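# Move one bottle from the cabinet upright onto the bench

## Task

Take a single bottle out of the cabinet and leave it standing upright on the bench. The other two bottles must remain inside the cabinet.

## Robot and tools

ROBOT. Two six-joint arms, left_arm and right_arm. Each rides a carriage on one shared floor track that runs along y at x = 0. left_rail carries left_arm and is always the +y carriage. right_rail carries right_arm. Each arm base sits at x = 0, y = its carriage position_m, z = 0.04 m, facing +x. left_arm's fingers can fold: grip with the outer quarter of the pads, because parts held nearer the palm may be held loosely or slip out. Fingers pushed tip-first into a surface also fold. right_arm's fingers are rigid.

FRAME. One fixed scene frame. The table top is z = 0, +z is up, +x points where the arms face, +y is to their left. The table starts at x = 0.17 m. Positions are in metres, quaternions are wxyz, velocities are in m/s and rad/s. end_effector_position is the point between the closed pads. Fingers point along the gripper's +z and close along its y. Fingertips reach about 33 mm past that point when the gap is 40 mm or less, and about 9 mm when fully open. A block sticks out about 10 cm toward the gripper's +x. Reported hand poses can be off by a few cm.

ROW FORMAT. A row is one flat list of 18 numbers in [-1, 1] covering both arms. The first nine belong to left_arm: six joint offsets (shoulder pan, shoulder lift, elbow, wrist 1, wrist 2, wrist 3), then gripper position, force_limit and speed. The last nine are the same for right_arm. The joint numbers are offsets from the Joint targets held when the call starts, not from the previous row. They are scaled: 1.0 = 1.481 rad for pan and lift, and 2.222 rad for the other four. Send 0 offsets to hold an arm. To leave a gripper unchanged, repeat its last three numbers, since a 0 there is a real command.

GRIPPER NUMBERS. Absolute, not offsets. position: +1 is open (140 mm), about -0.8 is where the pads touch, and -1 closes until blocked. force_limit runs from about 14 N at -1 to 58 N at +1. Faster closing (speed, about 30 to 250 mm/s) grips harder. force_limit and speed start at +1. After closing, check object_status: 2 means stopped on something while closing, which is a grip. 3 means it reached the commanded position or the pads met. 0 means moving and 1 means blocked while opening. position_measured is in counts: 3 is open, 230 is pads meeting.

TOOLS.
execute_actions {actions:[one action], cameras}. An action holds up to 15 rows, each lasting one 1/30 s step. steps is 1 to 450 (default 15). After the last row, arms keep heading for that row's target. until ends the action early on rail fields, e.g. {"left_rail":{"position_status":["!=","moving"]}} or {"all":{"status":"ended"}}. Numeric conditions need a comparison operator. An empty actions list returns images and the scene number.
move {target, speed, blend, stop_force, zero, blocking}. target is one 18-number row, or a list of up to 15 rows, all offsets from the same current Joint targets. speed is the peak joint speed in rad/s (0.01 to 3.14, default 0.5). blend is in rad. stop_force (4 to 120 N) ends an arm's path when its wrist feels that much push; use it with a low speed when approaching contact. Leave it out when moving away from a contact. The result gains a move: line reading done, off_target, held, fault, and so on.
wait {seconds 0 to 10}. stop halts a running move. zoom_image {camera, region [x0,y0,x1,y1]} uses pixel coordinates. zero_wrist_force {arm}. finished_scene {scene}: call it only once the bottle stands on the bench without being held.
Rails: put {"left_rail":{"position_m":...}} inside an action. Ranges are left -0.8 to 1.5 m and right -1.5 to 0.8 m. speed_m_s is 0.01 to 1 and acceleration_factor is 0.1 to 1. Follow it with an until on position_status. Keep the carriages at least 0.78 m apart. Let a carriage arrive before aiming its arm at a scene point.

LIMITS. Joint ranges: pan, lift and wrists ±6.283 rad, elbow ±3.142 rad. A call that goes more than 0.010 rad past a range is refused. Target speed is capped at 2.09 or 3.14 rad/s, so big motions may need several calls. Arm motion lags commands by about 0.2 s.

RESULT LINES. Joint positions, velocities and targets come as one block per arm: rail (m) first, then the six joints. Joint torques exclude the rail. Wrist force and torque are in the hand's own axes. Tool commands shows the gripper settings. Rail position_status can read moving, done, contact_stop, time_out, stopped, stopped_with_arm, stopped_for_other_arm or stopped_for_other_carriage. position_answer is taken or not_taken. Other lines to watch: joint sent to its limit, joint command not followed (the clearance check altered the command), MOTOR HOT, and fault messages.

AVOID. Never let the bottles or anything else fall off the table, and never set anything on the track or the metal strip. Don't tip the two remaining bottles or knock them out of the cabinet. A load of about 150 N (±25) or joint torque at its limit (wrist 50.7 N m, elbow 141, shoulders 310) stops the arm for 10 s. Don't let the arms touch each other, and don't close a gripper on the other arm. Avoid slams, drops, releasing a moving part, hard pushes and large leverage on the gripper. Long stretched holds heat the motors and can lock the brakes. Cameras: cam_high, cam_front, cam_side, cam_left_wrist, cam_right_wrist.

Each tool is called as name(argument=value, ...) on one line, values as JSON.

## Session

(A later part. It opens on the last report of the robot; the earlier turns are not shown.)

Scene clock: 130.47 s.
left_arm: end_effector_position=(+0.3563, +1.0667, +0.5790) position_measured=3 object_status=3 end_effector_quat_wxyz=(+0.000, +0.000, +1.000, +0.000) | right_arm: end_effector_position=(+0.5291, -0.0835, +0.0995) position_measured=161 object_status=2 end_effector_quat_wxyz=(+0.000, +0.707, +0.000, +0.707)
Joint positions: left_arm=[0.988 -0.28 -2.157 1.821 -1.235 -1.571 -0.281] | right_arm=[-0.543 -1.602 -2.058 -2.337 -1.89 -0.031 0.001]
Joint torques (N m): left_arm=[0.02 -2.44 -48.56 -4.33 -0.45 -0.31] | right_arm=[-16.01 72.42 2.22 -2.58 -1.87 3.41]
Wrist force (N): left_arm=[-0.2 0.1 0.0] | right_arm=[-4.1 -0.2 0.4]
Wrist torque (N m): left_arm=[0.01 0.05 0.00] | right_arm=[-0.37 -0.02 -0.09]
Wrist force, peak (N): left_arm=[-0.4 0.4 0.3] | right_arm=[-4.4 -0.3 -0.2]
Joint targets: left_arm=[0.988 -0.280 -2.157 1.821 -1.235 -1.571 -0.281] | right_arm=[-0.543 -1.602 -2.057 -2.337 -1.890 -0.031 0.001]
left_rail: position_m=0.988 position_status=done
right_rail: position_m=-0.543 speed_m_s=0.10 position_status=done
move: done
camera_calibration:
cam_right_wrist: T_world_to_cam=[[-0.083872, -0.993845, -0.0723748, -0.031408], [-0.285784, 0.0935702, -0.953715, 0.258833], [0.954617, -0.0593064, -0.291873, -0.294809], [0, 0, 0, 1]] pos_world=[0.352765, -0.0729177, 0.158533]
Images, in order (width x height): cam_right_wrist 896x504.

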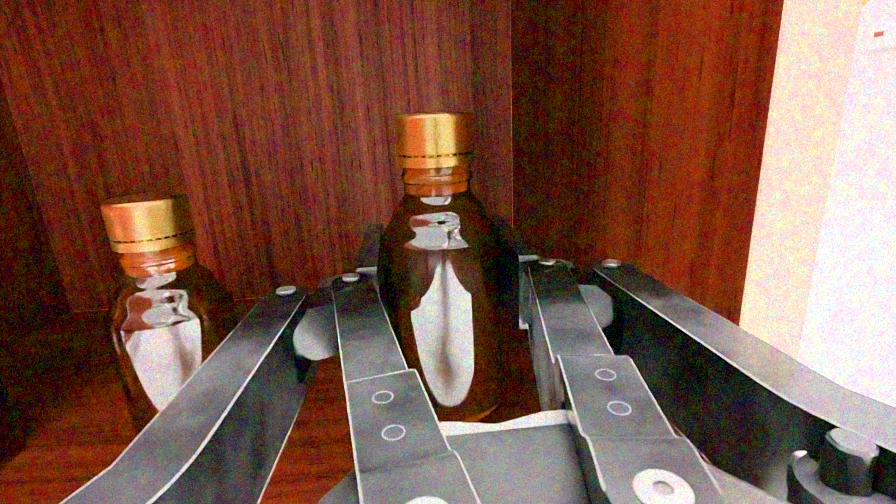

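move(target=[[0,0,0,0,0,0,1,1,1, 0.1180,0.0124,-0.0211,0.0132,0.0785,0,-1,-0.8,-1],[0,0,0,0,0,0,1,1,1, 0.2986,0.0186,-0.0324,0.0203,0.1989,0,-1,-0.8,-1]], speed=0.15, blend=[0.04,0])

execute_actions(actions=[{"right_rail":{"position_m":-1.0,"speed_m_s":0.2,"acceleration_factor":0.2},"steps":200,"until":{"right_rail":{"position_status":["!=","moving"]}}}], cameras=["cam_right_wrist","cam_front"])

move(target=[0,0,0,0,0,0,1,1,1, -0.8078,-0.0108,0.0198,-0.0126,-0.8919,-0.0005,-1,-0.8,-1], speed=0.35)

move(target=[0,0,0,0,0,0,1,1,1, 0,0.0209,0,-0.0535,0,0,-1,-0.8,-1], speed=0.1, cameras=["cam_right_wrist","cam_high"])

Scene clock: 141.87 s.
left_arm: end_effector_position=(+0.3563, +1.0667, +0.5790) position_measured=3 object_status=3 end_effector_quat_wxyz=(+0.000, +0.000, +1.000, +0.000) | right_arm: end_effector_position=(+0.3301, -0.0829, +0.1000) position_measured=161 object_status=2 end_effector_quat_wxyz=(+0.000, +0.707, +0.000, +0.707)
Joint positions: left_arm=[0.988 -0.28 -2.157 1.821 -1.235 -1.571 -0.281] | right_arm=[-0.543 -1.16 -2.03 -2.409 -1.845 0.411 0.001]
Joint torques (N m): left_arm=[-0.74 -2.52 -48.12 -4.1 -0.36 -0.47] | right_arm=[17.25 64.58 -2.24 0.76 2.4 3.65]
Wrist force (N): left_arm=[-0.1 0.3 0.2] | right_arm=[-4.1 -0.3 0.0]
Wrist torque (N m): left_arm=[0.07 0.03 0.00] | right_arm=[-0.39 0.02 -0.11]
Wrist force, peak (N): left_arm=[-0.4 0.2 0.3] | right_arm=[-4.5 -0.7 0.3]
Joint targets: left_arm=[0.988 -0.280 -2.157 1.821 -1.235 -1.571 -0.281] | right_arm=[-0.543 -1.160 -2.030 -2.409 -1.845 0.411 0.001]
left_rail: position_m=0.988 position_status=done
right_rail: position_m=-0.543 speed_m_s=0.10 position_status=done
move: done

Scene clock: 145.40 s.
left_arm: end_effector_position=(+0.3563, +1.0667, +0.5790) position_measured=3 object_status=3 end_effector_quat_wxyz=(+0.000, +0.000, +1.000, +0.000) | right_arm: end_effector_position=(+0.3300, -0.5399, +0.1000) position_measured=161 object_status=2 end_effector_quat_wxyz=(+0.000, +0.707, +0.000, +0.707)
Joint positions: left_arm=[0.988 -0.28 -2.157 1.821 -1.235 -1.571 -0.281] | right_arm=[-1 -1.16 -2.03 -2.409 -1.845 0.411 0.001]
Joint torques (N m): left_arm=[0.27 -5.96 -48.03 -4.28 -0.54 -0.38] | right_arm=[13.22 63.94 9.13 -4.42 0.16 3.43]
Wrist force (N): left_arm=[0.0 0.2 0.0] | right_arm=[-3.9 -0.2 0.0]
Wrist torque (N m): left_arm=[0.05 0.00 0.00] | right_arm=[-0.38 -0.05 -0.10]
Wrist force, peak (N): left_arm=[-0.4 0.4 0.0] | right_arm=[-4.5 -1.9 0.0]
Joint targets: left_arm=[0.988 -0.280 -2.157 1.821 -1.235 -1.571 -0.281] | right_arm=[-1.000 -1.160 -2.030 -2.409 -1.845 0.411 0.001]
Tool commands: left_gripper/position=+1.0 left_gripper/force_limit=+1.0 left_gripper/speed=+1.0 right_gripper/position=-1.0 right_gripper/force_limit=-0.8 right_gripper/speed=-1.0
left_rail: position_m=0.988 position_status=done
right_rail: position_m=-1.000 speed_m_s=0.20 position_status=done
camera_calibration:
cam_right_wrist: T_world_to_cam=[[-0.0834455, -0.993824, -0.0731455, -0.501707], [-0.285473, 0.0941655, -0.953749, 0.245273], [0.954747, -0.058705, -0.291568, -0.131357], [0, 0, 0, 1]] pos_world=[0.153566, -0.529417, 0.158932]
Images, in order (width x height): cam_front 504x504, cam_right_wrist 896x504.

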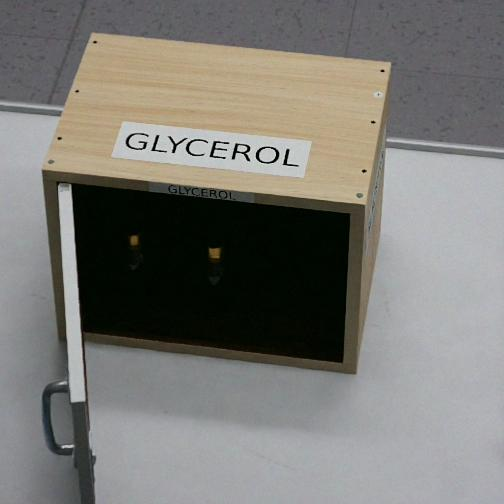

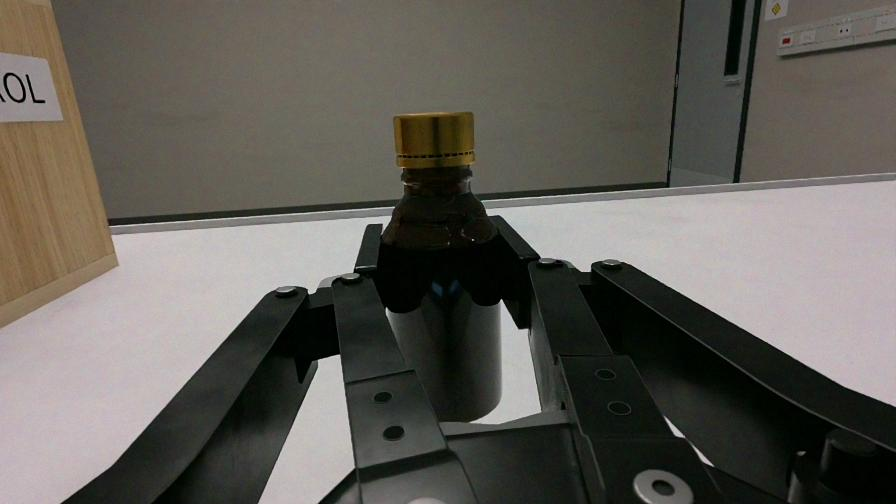

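Scene clock: 151.60 s.
left_arm: end_effector_position=(+0.3563, +1.0667, +0.5790) position_measured=3 object_status=3 end_effector_quat_wxyz=(+0.000, +0.000, +1.000, +0.000) | right_arm: end_effector_position=(+0.6821, -0.5641, +0.0997) position_measured=161 object_status=2 end_effector_quat_wxyz=(-0.270, +0.653, +0.271, +0.653)
Joint positions: left_arm=[0.988 -0.28 -2.157 1.821 -1.235 -1.571 -0.281] | right_arm=[-1 -2.356 -2.046 -2.365 -1.873 -1.571 -0.001]
Joint torques (N m): left_arm=[-0.27 -5.37 -47.76 -4 -0.33 -0.19] | right_arm=[-18.45 54.12 31.37 1.37 -3.07 -3.64]
Wrist force (N): left_arm=[-0.1 0.2 0.0] | right_arm=[-4.0 -0.3 0.1]
Wrist torque (N m): left_arm=[0.04 0.03 0.00] | right_arm=[-0.38 -0.02 0.08]
Wrist force, peak (N): left_arm=[-0.1 0.6 -0.2] | right_arm=[-4.5 -0.5 0.6]
Joint targets: left_arm=[0.988 -0.280 -2.157 1.821 -1.235 -1.571 -0.281] | right_arm=[-1.000 -2.356 -2.046 -2.365 -1.873 -1.571 -0.001]
left_rail: position_m=0.988 position_status=done
right_rail: position_m=-1.000 speed_m_s=0.20 position_status=done
move: done

Scene clock: 153.20 s.
left_arm: end_effector_position=(+0.3563, +1.0667, +0.5790) position_measured=3 object_status=3 end_effector_quat_wxyz=(+0.000, +0.000, +1.000, +0.000) | right_arm: end_effector_position=(+0.6736, -0.5726, +0.0842) position_measured=161 object_status=2 end_effector_quat_wxyz=(-0.258, +0.681, +0.283, +0.624)
Joint positions: left_arm=[0.988 -0.28 -2.157 1.821 -1.235 -1.571 -0.281] | right_arm=[-1 -2.356 -2.015 -2.365 -1.992 -1.571 -0.001]
Joint torques (N m): left_arm=[0.26 -5.97 -47.59 -4.21 -0.41 -0.42] | right_arm=[-18.18 71.69 29.66 -0.08 -2.38 -3.78]
Wrist force (N): left_arm=[0.0 0.4 -0.1] | right_arm=[-4.2 -0.4 0.5]
Wrist torque (N m): left_arm=[0.09 -0.01 0.01] | right_arm=[-0.36 0.05 0.11]
Wrist force, peak (N): left_arm=[-0.4 0.3 0.0] | right_arm=[-4.5 -0.8 0.3]
Joint targets: left_arm=[0.988 -0.280 -2.157 1.821 -1.235 -1.571 -0.281] | right_arm=[-1.000 -2.356 -2.015 -2.365 -1.992 -1.571 -0.001]
left_rail: position_m=0.988 position_status=done
right_rail: position_m=-1.000 speed_m_s=0.20 position_status=done
move: done
camera_calibration:
cam_right_wrist: T_world_to_cam=[[0.639258, -0.766233, -0.0650863, -0.863883], [-0.327364, -0.194573, -0.924648, 0.191842], [0.695832, 0.612396, -0.375219, 0.0997971], [0, 0, 0, 1]] pos_world=[0.545605, -0.685724, 0.158605]
Images, in order (width x height): cam_high 504x504, cam_right_wrist 896x504.

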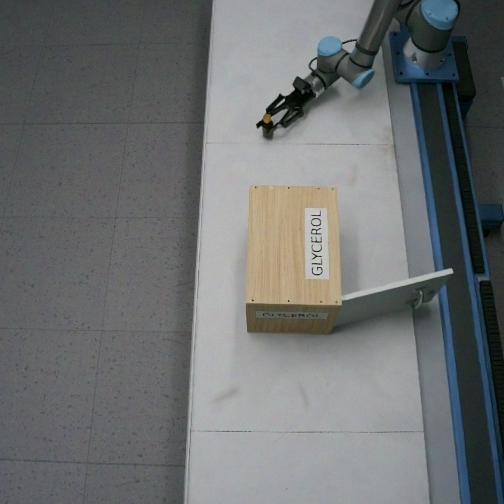

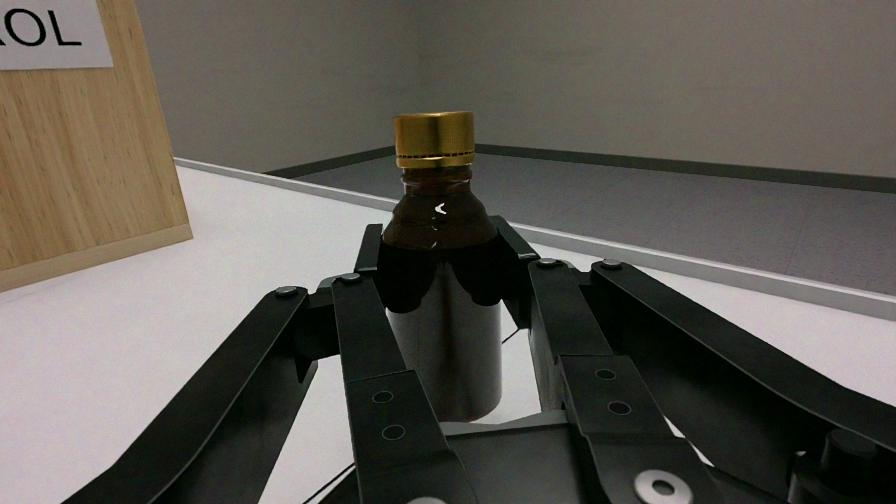

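Lower to contact, then level.

move(target=[0,0,0,0,0,0,1,1,1, 0,-0.0436,0,0.0291,0,0,-1,-0.8,-1], speed=0.015, stop_force=6)

move(target=[0,0,0,0,0,0,1,1,1, 0,-0.0254,-0.0074,0.0482,0,0,-1,-0.8,-1], speed=0.03, stop_force=12, cameras=["cam_right_wrist"])

Scene clock: 161.80 s.
left_arm: end_effector_position=(+0.3563, +1.0667, +0.5790) position_measured=3 object_status=3 end_effector_quat_wxyz=(+0.000, +0.000, +1.000, +0.000) | right_arm: end_effector_position=(+0.6736, -0.5726, +0.0577) position_measured=161 object_status=2 end_effector_quat_wxyz=(-0.258, +0.681, +0.283, +0.624)
Joint positions: left_arm=[0.988 -0.28 -2.157 1.821 -1.235 -1.571 -0.281] | right_arm=[-1 -2.356 -2.074 -2.365 -1.933 -1.571 -0.001]
Joint torques (N m): left_arm=[-1.48 -4.07 -48.56 -4.12 -0.59 -0.73] | right_arm=[-15.61 70.49 14.65 -1.08 -1.93 -3.67]
Wrist force (N): left_arm=[-0.5 0.0 0.2] | right_arm=[-0.1 -0.9 1.3]
Wrist torque (N m): left_arm=[0.00 0.10 0.00] | right_arm=[-0.48 0.32 0.10]
Wrist force, peak (N): left_arm=[-0.1 0.6 0.1] | right_arm=[6.9 -0.6 -2.4]
Joint targets: left_arm=[0.988 -0.280 -2.157 1.821 -1.235 -1.571 -0.281] | right_arm=[-1.000 -2.356 -2.074 -2.365 -1.933 -1.571 -0.001]
left_rail: position_m=0.988 position_status=done
right_rail: position_m=-1.000 speed_m_s=0.20 position_status=done
move: contact (right_arm)

Scene clock: 166.03 s.
left_arm: end_effector_position=(+0.3563, +1.0667, +0.5790) position_measured=3 object_status=3 end_effector_quat_wxyz=(+0.000, +0.000, +1.000, +0.000) | right_arm: end_effector_position=(+0.6718, -0.5744, +0.0563) position_measured=161 object_status=2 end_effector_quat_wxyz=(-0.266, +0.665, +0.276, +0.642)
Joint positions: left_arm=[0.988 -0.28 -2.157 1.821 -1.235 -1.571 -0.281] | right_arm=[-1 -2.356 -2.111 -2.381 -1.826 -1.571 -0.001]
Joint torques (N m): left_arm=[0.08 -4.38 -47.23 -3.96 -0.43 -0.9] | right_arm=[-16.52 46.55 -2.83 2.89 -1.93 -3.82]
Wrist force (N): left_arm=[-0.2 -0.1 0.1] | right_arm=[6.2 -0.4 -1.9]
Wrist torque (N m): left_arm=[-0.02 0.05 0.01] | right_arm=[-0.44 0.27 0.08]
Wrist force, peak (N): left_arm=[-0.2 0.5 -0.1] | right_arm=[13.0 -0.6 -5.0]
Joint targets: left_arm=[0.988 -0.280 -2.157 1.821 -1.235 -1.571 -0.281] | right_arm=[-1.000 -2.356 -2.111 -2.381 -1.826 -1.571 -0.001]
left_rail: position_m=0.988 position_status=done
right_rail: position_m=-1.000 speed_m_s=0.20 position_status=done
move: done
camera_calibration:
cam_right_wrist: T_world_to_cam=[[0.641741, -0.763745, -0.0697364, -0.865909], [-0.292323, -0.159529, -0.94292, 0.162765], [0.709025, 0.625496, -0.325636, 0.087495], [0, 0, 0, 1]] pos_world=[0.541233, -0.690096, 0.12158]
Images, in order (width x height): cam_right_wrist 896x504.

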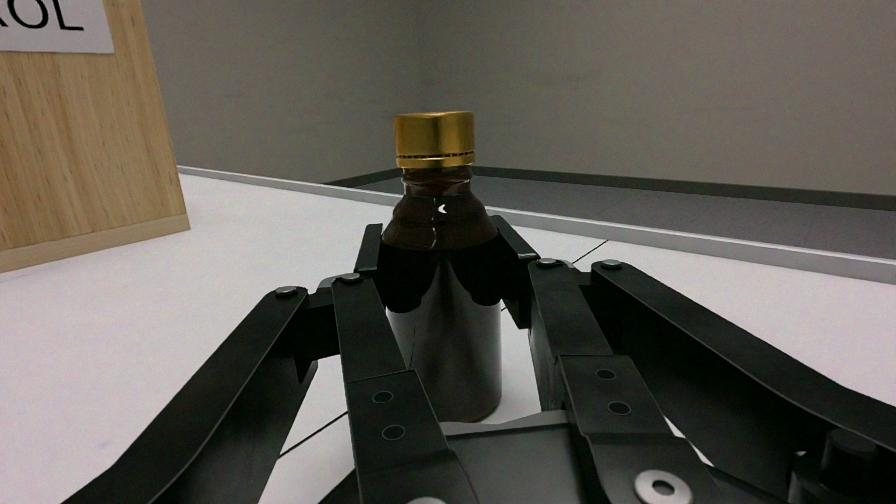

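execute_actions(actions=[{"rows":[[0,0,0,0,0,0,1,1,1, 0,0,0,0,0,0,0.17,-0.8,-1]],"steps":60}])

move(target=[0,0,0,0,0,0,1,1,1, 0,0.0737,-0.0895,0.0408,0,0,0.17,-0.8,-1], speed=0.1, cameras=["cam_right_wrist"])

Scene clock: 170.17 s.
left_arm: end_effector_position=(+0.3563, +1.0667, +0.5790) position_measured=3 object_status=3 end_effector_quat_wxyz=(+0.000, +0.000, +1.000, +0.000) | right_arm: end_effector_position=(+0.6718, -0.5744, +0.0563) position_measured=108 object_status=3 end_effector_quat_wxyz=(-0.266, +0.665, +0.276, +0.642)
Joint positions: left_arm=[0.988 -0.28 -2.157 1.821 -1.235 -1.571 -0.281] | right_arm=[-1 -2.356 -2.111 -2.381 -1.826 -1.571 -0.001]
Joint torques (N m): left_arm=[-1.76 -5.76 -48.07 -4.17 -0.57 -0.63] | right_arm=[-17 71.91 22.35 2.79 -1.9 -3.73]
Wrist force (N): left_arm=[0.0 0.2 -0.1] | right_arm=[-0.9 0.4 0.3]
Wrist torque (N m): left_arm=[0.06 0.00 0.00] | right_arm=[-0.22 -0.11 0.08]
Wrist force, peak (N): left_arm=[0.0 0.5 0.2] | right_arm=[6.7 -0.2 -2.3]
Joint targets: left_arm=[0.988 -0.280 -2.157 1.821 -1.235 -1.571 -0.281] | right_arm=[-1.000 -2.356 -2.111 -2.381 -1.826 -1.571 -0.001]
left_rail: position_m=0.988 position_status=done
right_rail: position_m=-1.000 speed_m_s=0.20 position_status=done

Scene clock: 172.57 s.
left_arm: end_effector_position=(+0.3563, +1.0667, +0.5790) position_measured=3 object_status=3 end_effector_quat_wxyz=(+0.000, +0.000, +1.000, +0.000) | right_arm: end_effector_position=(+0.5945, -0.6517, +0.0789) position_measured=108 object_status=3 end_effector_quat_wxyz=(-0.266, +0.664, +0.275, +0.642)
Joint positions: left_arm=[0.988 -0.28 -2.157 1.821 -1.235 -1.571 -0.281] | right_arm=[-1 -2.356 -2.002 -2.58 -1.735 -1.571 -0.001]
Joint torques (N m): left_arm=[-0.82 -5.42 -47.29 -3.87 -0.6 -0.65] | right_arm=[-16.41 59.76 -4.24 5.71 -2.05 -3.83]
Wrist force (N): left_arm=[-0.3 0.4 0.0] | right_arm=[-0.9 0.7 0.7]
Wrist torque (N m): left_arm=[0.08 0.07 0.00] | right_arm=[-0.14 -0.12 0.10]
Wrist force, peak (N): left_arm=[-0.3 0.4 0.2] | right_arm=[-0.8 -0.1 1.7]
Joint targets: left_arm=[0.988 -0.280 -2.157 1.821 -1.235 -1.571 -0.281] | right_arm=[-1.000 -2.356 -2.002 -2.580 -1.735 -1.571 -0.001]
left_rail: position_m=0.988 position_status=done
right_rail: position_m=-1.000 speed_m_s=0.20 position_status=done
move: done
camera_calibration:
cam_right_wrist: T_world_to_cam=[[0.641784, -0.7637, -0.0698262, -0.873763], [-0.291697, -0.158891, -0.943221, 0.149158], [0.709244, 0.625712, -0.324743, 0.198017], [0, 0, 0, 1]] pos_world=[0.463833, -0.767495, 0.143982]
Images, in order (width x height): cam_right_wrist 896x504.

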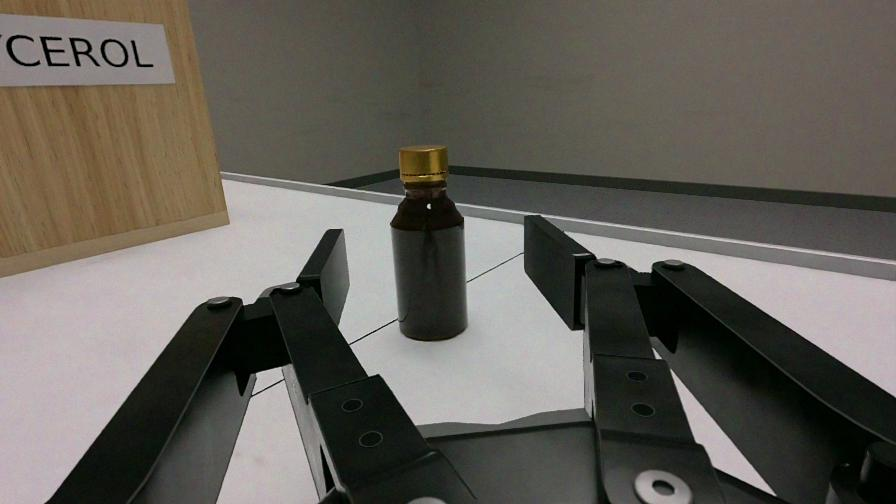

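move(target=[[0,0,0,0,0,0,1,1,1, 0,0.4727,0.0939,-0.3933,0,0,-0.157,0,-1],[0,0,0,0,0,0,1,1,1, 0.983,0.4024,0.2574,-0.5099,0.932,0,-0.157,0,-1]], speed=0.5, blend=[0.05,0])

execute_actions(actions=[{"right_rail":{"position_m":-0.438,"speed_m_s":0.4,"acceleration_factor":0.4},"steps":150,"until":{"right_rail":{"position_status":["!=","moving"]}}}])

move(target=[[0,0,0,0,0,0,1,1,1, -0.4024,-0.6359,0.5179,-0.0942,0.3978,0,-0.157,0,-1],[0,0,0,0,0,0,1,1,1, -0.4024,-0.8231,0.4649,0.0833,0.3978,0,-0.157,0,-1]], speed=0.4, blend=[0.02,0], cameras=["cam_high","cam_right_wrist"])

Scene clock: 185.17 s.
left_arm: end_effector_position=(+0.3563, +1.0667, +0.5790) position_measured=3 object_status=3 end_effector_quat_wxyz=(+0.000, +0.000, +1.000, +0.000) | right_arm: end_effector_position=(+0.1924, -0.4812, +0.5512) position_measured=149 object_status=3 end_effector_quat_wxyz=(-0.060, +0.705, +0.060, +0.704)
Joint positions: left_arm=[0.988 -0.28 -2.157 1.821 -1.235 -1.571 -0.281] | right_arm=[-1 -0.9 -1.406 -2.008 -2.868 0.5 -0.001]
Joint torques (N m): left_arm=[0.49 -4.52 -48.01 -4.01 -0.41 -0.9] | right_arm=[17.04 22.4 56.13 -4.92 1.88 -3.92]
Wrist force (N): left_arm=[-0.2 0.2 0.1] | right_arm=[-0.7 -0.1 0.1]
Wrist torque (N m): left_arm=[0.05 0.04 0.00] | right_arm=[-0.33 -0.15 0.12]
Wrist force, peak (N): left_arm=[-0.1 0.6 -0.2] | right_arm=[-2.8 0.3 -1.1]
Joint targets: left_arm=[0.988 -0.280 -2.157 1.821 -1.235 -1.571 -0.281] | right_arm=[-1.000 -0.900 -1.406 -2.008 -2.868 0.500 -0.001]
left_rail: position_m=0.988 position_status=done
right_rail: position_m=-1.000 speed_m_s=0.20 position_status=done
move: done

Scene clock: 187.83 s.
left_arm: end_effector_position=(+0.3563, +1.0667, +0.5790) position_measured=3 object_status=3 end_effector_quat_wxyz=(+0.000, +0.000, +1.000, +0.000) | right_arm: end_effector_position=(+0.1923, +0.0807, +0.5512) position_measured=149 object_status=3 end_effector_quat_wxyz=(-0.060, +0.705, +0.060, +0.704)
Joint positions: left_arm=[0.988 -0.28 -2.157 1.821 -1.235 -1.571 -0.281] | right_arm=[-0.438 -0.9 -1.406 -2.008 -2.868 0.5 -0.001]
Joint torques (N m): left_arm=[-0.16 -3.4 -48.58 -4.12 -0.49 -0.75] | right_arm=[12.12 29.39 45.38 -1.94 -0.42 -3.59]
Wrist force (N): left_arm=[-0.1 0.3 0.1] | right_arm=[-1.1 -0.1 0.4]
Wrist torque (N m): left_arm=[0.06 0.01 0.00] | right_arm=[-0.34 -0.07 0.12]
Wrist force, peak (N): left_arm=[-0.3 0.4 -0.1] | right_arm=[-1.6 -0.7 0.3]
Joint targets: left_arm=[0.988 -0.280 -2.157 1.821 -1.235 -1.571 -0.281] | right_arm=[-0.438 -0.900 -1.406 -2.008 -2.868 0.500 -0.001]
Tool commands: left_gripper/position=+1.0 left_gripper/force_limit=+1.0 left_gripper/speed=+1.0 right_gripper/position=-0.157 right_gripper/force_limit=+0.0 right_gripper/speed=-1.0
left_rail: position_m=0.988 position_status=done
right_rail: position_m=-0.438 speed_m_s=0.40 position_status=done

Scene clock: 192.27 s.
left_arm: end_effector_position=(+0.3563, +1.0667, +0.5790) position_measured=3 object_status=3 end_effector_quat_wxyz=(+0.000, +0.000, +1.000, +0.000) | right_arm: end_effector_position=(+0.1839, +0.2883, +0.1503) position_measured=149 object_status=3 end_effector_quat_wxyz=(+0.431, +0.561, -0.430, +0.561)
Joint positions: left_arm=[0.988 -0.28 -2.157 1.821 -1.235 -1.571 -0.281] | right_arm=[-0.438 -1.496 -2.625 -0.975 -2.683 1.384 -0.001]
Joint torques (N m): left_arm=[0.08 -4.86 -47.52 -4.11 -0.6 -0.83] | right_arm=[-17.62 116.43 26.3 -0.43 1.94 -3.27]
Wrist force (N): left_arm=[-0.2 0.2 0.1] | right_arm=[-1.1 0.0 0.0]
Wrist torque (N m): left_arm=[0.04 0.05 0.00] | right_arm=[-0.33 -0.08 0.11]
Wrist force, peak (N): left_arm=[-0.3 0.5 -0.2] | right_arm=[-5.1 -0.1 0.3]
Joint targets: left_arm=[0.988 -0.280 -2.157 1.821 -1.235 -1.571 -0.281] | right_arm=[-0.438 -1.496 -2.625 -0.975 -2.683 1.384 -0.001]
left_rail: position_m=0.988 position_status=done
right_rail: position_m=-0.438 speed_m_s=0.40 position_status=done
move: done
camera_calibration:
cam_right_wrist: T_world_to_cam=[[-0.981682, -0.17611, -0.0727052, 0.242178], [0.0168957, 0.29963, -0.953906, 0.0588201], [0.189777, -0.937661, -0.291166, 0.465429], [0, 0, 0, 1]] pos_world=[0.14842, 0.46144, 0.209233]
Images, in order (width x height): cam_high 504x504, cam_right_wrist 896x504.

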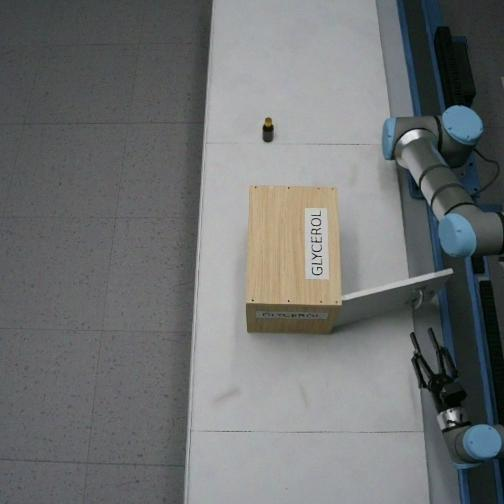

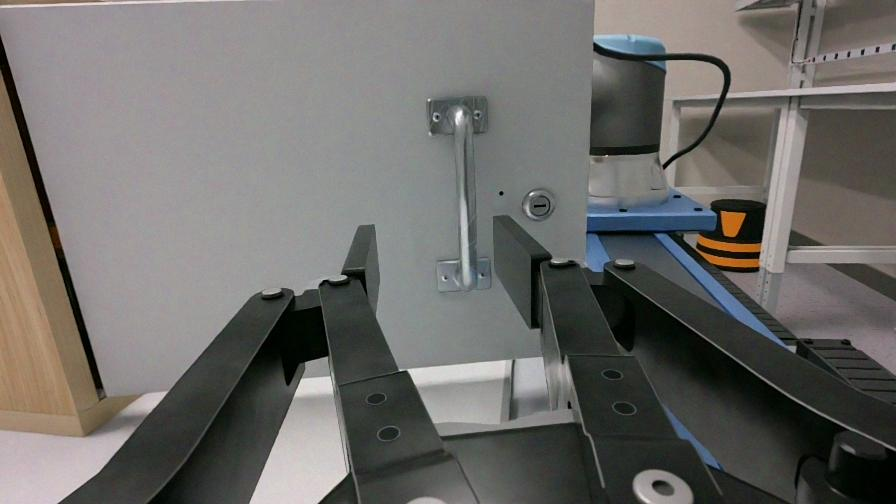

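execute_actions(actions=[{"right_rail":{"position_m":-0.538,"speed_m_s":0.1,"acceleration_factor":0.3},"steps":150,"until":{"right_rail":{"position_status":["!=","moving"]}}}])

execute_actions(actions=[{"rows":[[0,0,0,0,0,0,1,1,1, 0,0,0,0,0,0,-1,0,-1]],"steps":75}])

move(target=[[0,0,0,0,0,0,1,1,1, 0.0270,0.0599,-0.0819,0.0419,-0.0410,0,-1,0,-1],[0,0,0,0,0,0,1,1,1, 0.0523,0.1147,-0.1561,0.0796,-0.0830,0,-1,0,-1],[0,0,0,0,0,0,1,1,1, 0.0828,0.1841,-0.2501,0.1273,-0.1412,0,-1,0,-1],[0,0,0,0,0,0,1,1,1, 0.1079,0.2491,-0.3375,0.1714,-0.2031,0,-1,0,-1],[0,0,0,0,0,0,1,1,1, 0.1259,0.3103,-0.4197,0.2127,-0.2697,0,-1,0,-1],[0,0,0,0,0,0,1,1,1, 0.1323,0.3674,-0.4958,0.2508,-0.3440,0,-1,0,-1],[0,0,0,0,0,0,1,1,1, 0.1219,0.4192,-0.5643,0.2848,-0.4294,0,-1,0,-1]], speed=0.2, blend=[0.03,0.03,0.03,0.03,0.03,0.03,0], stop_force=60, cameras=["cam_right_wrist"])

Scene clock: 202.90 s.
left_arm: end_effector_position=(+0.3563, +1.0667, +0.5790) position_measured=3 object_status=3 end_effector_quat_wxyz=(+0.000, +0.000, +1.000, +0.000) | right_arm: end_effector_position=(+0.1839, +0.1883, +0.1502) position_measured=149 object_status=3 end_effector_quat_wxyz=(+0.431, +0.561, -0.430, +0.561)
Joint positions: left_arm=[0.988 -0.28 -2.157 1.821 -1.235 -1.571 -0.281] | right_arm=[-0.538 -1.496 -2.626 -0.975 -2.683 1.384 -0.001]
Joint torques (N m): left_arm=[0.55 -5.08 -47.93 -3.98 -0.79 -0.68] | right_arm=[-13.68 121.66 29.33 -3.55 1.64 -3.51]
Wrist force (N): left_arm=[-0.2 -0.1 0.0] | right_arm=[-1.0 0.4 -0.2]
Wrist torque (N m): left_arm=[-0.01 0.05 0.00] | right_arm=[-0.23 -0.10 0.10]
Wrist force, peak (N): left_arm=[-0.3 0.5 0.3] | right_arm=[-1.6 0.4 0.0]
Joint targets: left_arm=[0.988 -0.280 -2.157 1.821 -1.235 -1.571 -0.281] | right_arm=[-0.538 -1.496 -2.625 -0.975 -2.683 1.384 -0.001]
Tool commands: left_gripper/position=+1.0 left_gripper/force_limit=+1.0 left_gripper/speed=+1.0 right_gripper/position=-0.157 right_gripper/force_limit=+0.0 right_gripper/speed=-1.0
left_rail: position_m=0.988 position_status=done
right_rail: position_m=-0.538 speed_m_s=0.10 position_status=done

Scene clock: 205.60 s.
left_arm: end_effector_position=(+0.3563, +1.0667, +0.5790) position_measured=3 object_status=3 end_effector_quat_wxyz=(+0.000, +0.000, +1.000, +0.000) | right_arm: end_effector_position=(+0.1839, +0.1883, +0.1502) position_measured=214 object_status=2 end_effector_quat_wxyz=(+0.431, +0.561, -0.430, +0.561)
Joint positions: left_arm=[0.988 -0.28 -2.157 1.821 -1.235 -1.571 -0.281] | right_arm=[-0.538 -1.496 -2.625 -0.975 -2.683 1.384 -0.001]
Joint torques (N m): left_arm=[0.94 -5.6 -47.99 -3.75 -0.9 -0.97] | right_arm=[-18.31 129.43 36.51 -6.6 1.22 -3.6]
Wrist force (N): left_arm=[-0.2 0.4 0.0] | right_arm=[-0.3 0.5 -2.0]
Wrist torque (N m): left_arm=[0.08 0.04 0.01] | right_arm=[-0.27 -0.21 0.15]
Wrist force, peak (N): left_arm=[-0.6 0.4 -0.1] | right_arm=[-1.5 0.5 -2.5]
Joint targets: left_arm=[0.988 -0.280 -2.157 1.821 -1.235 -1.571 -0.281] | right_arm=[-0.538 -1.496 -2.625 -0.975 -2.683 1.384 -0.001]
left_rail: position_m=0.988 position_status=done
right_rail: position_m=-0.538 speed_m_s=0.10 position_status=done

Scene clock: 213.03 s.
left_arm: end_effector_position=(+0.3563, +1.0667, +0.5790) position_measured=3 object_status=3 end_effector_quat_wxyz=(+0.000, +0.000, +1.000, +0.000) | right_arm: end_effector_position=(+0.3725, -0.0493, +0.1497) position_measured=214 object_status=2 end_effector_quat_wxyz=(+0.062, +0.704, -0.061, +0.705)
Joint positions: left_arm=[0.988 -0.28 -2.157 1.821 -1.235 -1.571 -0.281] | right_arm=[-0.538 -1.316 -2.005 -2.229 -2.05 0.43 -0.001]
Joint torques (N m): left_arm=[1.05 -4.59 -48.03 -3.73 -0.48 -0.81] | right_arm=[-23.16 73.11 -0.31 0.21 1.98 -3.93]
Wrist force (N): left_arm=[-0.1 0.5 0.2] | right_arm=[0.3 -10.2 -1.9]
Wrist torque (N m): left_arm=[0.10 0.03 0.00] | right_arm=[0.00 -0.05 0.06]
Wrist force, peak (N): left_arm=[-0.5 0.2 0.5] | right_arm=[11.3 15.1 -4.4]
Joint targets: left_arm=[0.988 -0.280 -2.157 1.821 -1.235 -1.571 -0.281] | right_arm=[-0.538 -1.316 -2.005 -2.229 -2.050 0.430 -0.001]
left_rail: position_m=0.988 position_status=done
right_rail: position_m=-0.538 speed_m_s=0.10 position_status=done
move: done
camera_calibration:
cam_right_wrist: T_world_to_cam=[[-0.255119, -0.964229, -0.0719483, 0.0582224], [-0.264916, 0.141267, -0.953868, 0.253302], [0.929911, -0.224289, -0.291479, -0.127526], [0, 0, 0, 1]] pos_world=[0.200545, -0.00824629, 0.208634]
Images, in order (width x height): cam_right_wrist 896x504.

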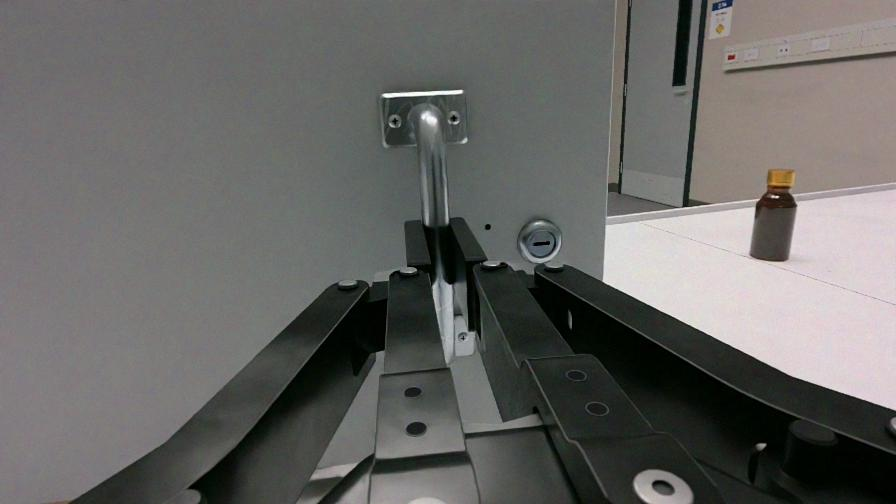

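move(target=[[0,0,0,0,0,0,1,1,1, -0.0138,0.0232,-0.0306,0.0152,-0.0484,0,-1,0,-1],[0,0,0,0,0,0,1,1,1, -0.0207,0.0311,-0.0409,0.0201,-0.0672,0,-1,0,-1]], speed=0.05, blend=[0.01,0], stop_force=40, cameras=["cam_right_wrist","cam_front"])

Scene clock: 219.67 s.
left_arm: end_effector_position=(+0.3563, +1.0667, +0.5790) position_measured=3 object_status=3 end_effector_quat_wxyz=(+0.000, +0.000, +1.000, +0.000) | right_arm: end_effector_position=(+0.4048, -0.0582, +0.1496) position_measured=214 object_status=2 end_effector_quat_wxyz=(+0.020, +0.707, -0.019, +0.707)
Joint positions: left_arm=[0.988 -0.28 -2.157 1.821 -1.235 -1.571 -0.281] | right_arm=[-0.538 -1.346 -1.958 -2.32 -2.006 0.28 -0.001]
Joint torques (N m): left_arm=[0.94 -6.78 -47.82 -3.8 -0.52 -1] | right_arm=[-24.89 65.72 -1.83 -0.12 2.31 -3.52]
Wrist force (N): left_arm=[-0.3 0.1 0.1] | right_arm=[-1.3 -11.7 -1.8]
Wrist torque (N m): left_arm=[0.03 0.06 0.00] | right_arm=[0.12 -0.22 0.05]
Wrist force, peak (N): left_arm=[-0.6 0.3 0.0] | right_arm=[-0.2 -13.4 -1.8]
Joint targets: left_arm=[0.988 -0.280 -2.157 1.821 -1.235 -1.571 -0.281] | right_arm=[-0.538 -1.346 -1.958 -2.320 -2.006 0.280 -0.001]
left_rail: position_m=0.988 position_status=done
right_rail: position_m=-0.538 speed_m_s=0.10 position_status=done
move: done
camera_calibration:
cam_right_wrist: T_world_to_cam=[[-0.139132, -0.987668, -0.0717967, 0.00952559], [-0.279801, 0.108756, -0.953878, 0.267148], [0.949923, -0.112626, -0.291482, -0.161164], [0, 0, 0, 1]] pos_world=[0.229167, -0.0377971, 0.208534]
Images, in order (width x height): cam_front 504x504, cam_right_wrist 896x504.

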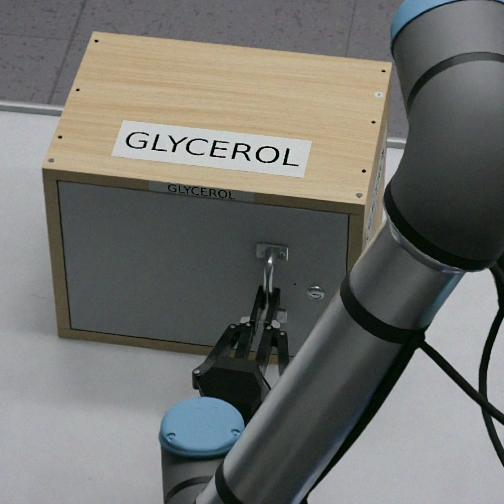

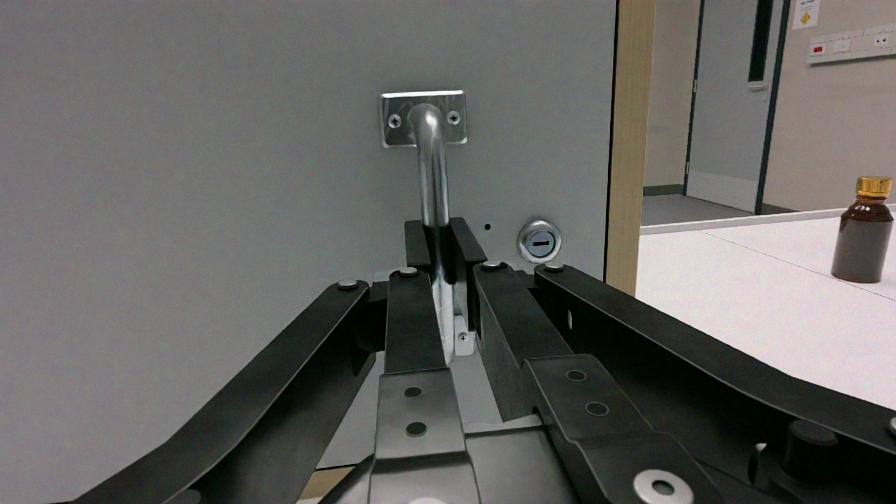

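Closed. Release and back off.

execute_actions(actions=[{"rows":[[0,0,0,0,0,0,1,1,1, 0,0,0,0,0,0,-0.157,0,-1]],"steps":60}])

move(target=[0,0,0,0,0,0,1,1,1, 0.1391,-0.0020,0.0025,-0.0011,0.0929,0.0005,-0.157,0,-1], speed=0.2, cameras=["cam_right_wrist","cam_front","cam_high"])

Scene clock: 224.73 s.
left_arm: end_effector_position=(+0.3563, +1.0667, +0.5790) position_measured=3 object_status=3 end_effector_quat_wxyz=(+0.000, +0.000, +1.000, +0.000) | right_arm: end_effector_position=(+0.4048, -0.0582, +0.1496) position_measured=149 object_status=3 end_effector_quat_wxyz=(+0.020, +0.707, -0.019, +0.707)
Joint positions: left_arm=[0.988 -0.28 -2.157 1.821 -1.235 -1.571 -0.281] | right_arm=[-0.538 -1.346 -1.958 -2.32 -2.006 0.28 -0.001]
Joint torques (N m): left_arm=[1.35 -5.63 -47.88 -3.83 -0.74 -1.28] | right_arm=[13.76 64.98 31.83 -0.02 -1.59 -3.71]
Wrist force (N): left_arm=[-0.3 0.2 0.2] | right_arm=[0.0 -0.1 0.1]
Wrist torque (N m): left_arm=[0.04 0.06 0.01] | right_arm=[-0.34 -0.35 0.10]
Wrist force, peak (N): left_arm=[-0.2 0.5 0.2] | right_arm=[-1.0 -12.2 -1.8]
Joint targets: left_arm=[0.988 -0.280 -2.157 1.821 -1.235 -1.571 -0.281] | right_arm=[-0.538 -1.346 -1.958 -2.320 -2.006 0.280 -0.001]
left_rail: position_m=0.988 position_status=done
right_rail: position_m=-0.538 speed_m_s=0.10 position_status=done

Scene clock: 226.27 s.
left_arm: end_effector_position=(+0.3563, +1.0667, +0.5790) position_measured=3 object_status=3 end_effector_quat_wxyz=(+0.000, +0.000, +1.000, +0.000) | right_arm: end_effector_position=(+0.3002, -0.0529, +0.1496) position_measured=149 object_status=3 end_effector_quat_wxyz=(+0.020, +0.707, -0.020, +0.707)
Joint positions: left_arm=[0.988 -0.28 -2.157 1.821 -1.235 -1.571 -0.281] | right_arm=[-0.538 -1.14 -1.961 -2.314 -2.008 0.487 0.001]
Joint torques (N m): left_arm=[0.23 -5.17 -47.9 -3.61 -0.68 -1.22] | right_arm=[19.3 46.35 31.08 -4.87 1.78 3.6]
Wrist force (N): left_arm=[-0.2 0.3 0.1] | right_arm=[-0.1 -0.1 0.4]
Wrist torque (N m): left_arm=[0.07 0.05 0.00] | right_arm=[-0.34 -0.32 -0.08]
Wrist force, peak (N): left_arm=[-0.4 0.3 0.2] | right_arm=[0.4 -0.6 1.4]
Joint targets: left_arm=[0.988 -0.280 -2.157 1.821 -1.235 -1.571 -0.281] | right_arm=[-0.538 -1.140 -1.961 -2.314 -2.008 0.487 0.001]
left_rail: position_m=0.988 position_status=done
right_rail: position_m=-0.538 speed_m_s=0.10 position_status=done
move: done
camera_calibration:
cam_right_wrist: T_world_to_cam=[[-0.139517, -0.987514, -0.0731515, 0.000641401], [-0.279575, 0.110152, -0.953784, 0.237289], [0.949933, -0.112618, -0.291452, -0.0612014], [0, 0, 0, 1]] pos_world=[0.124567, -0.0323968, 0.208532]
Images, in order (width x height): cam_high 504x504, cam_front 504x504, cam_right_wrist 896x504.

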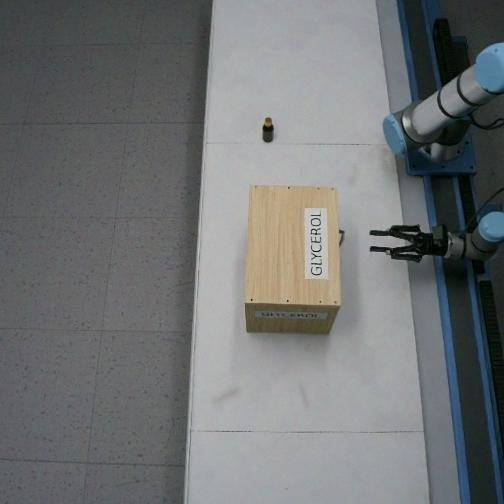

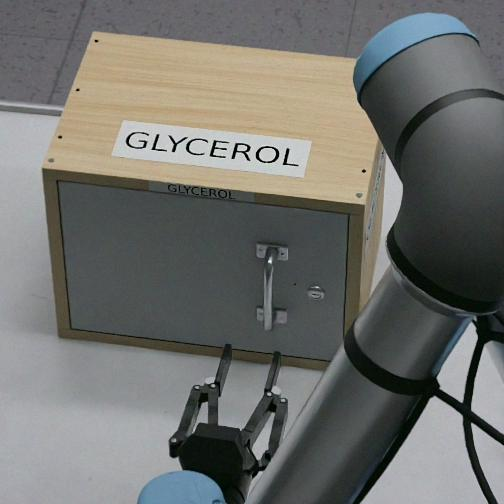

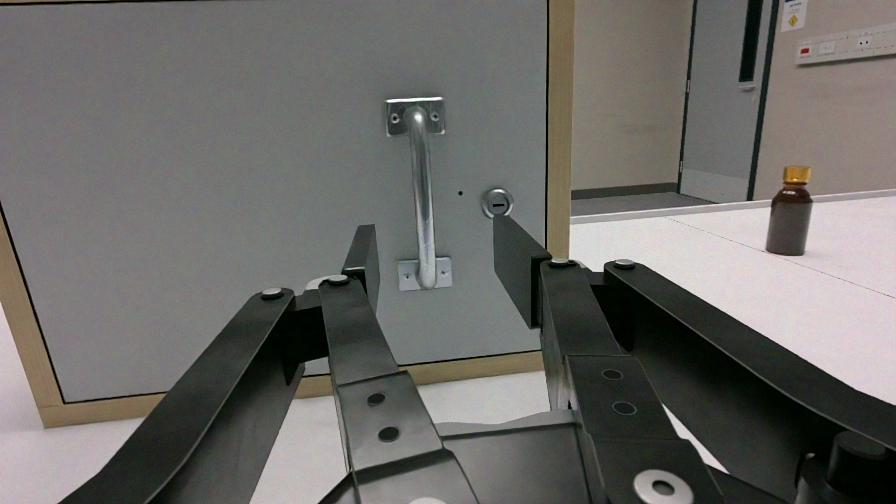

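finished_scene(scene=2)

The scene is finished: the task was done.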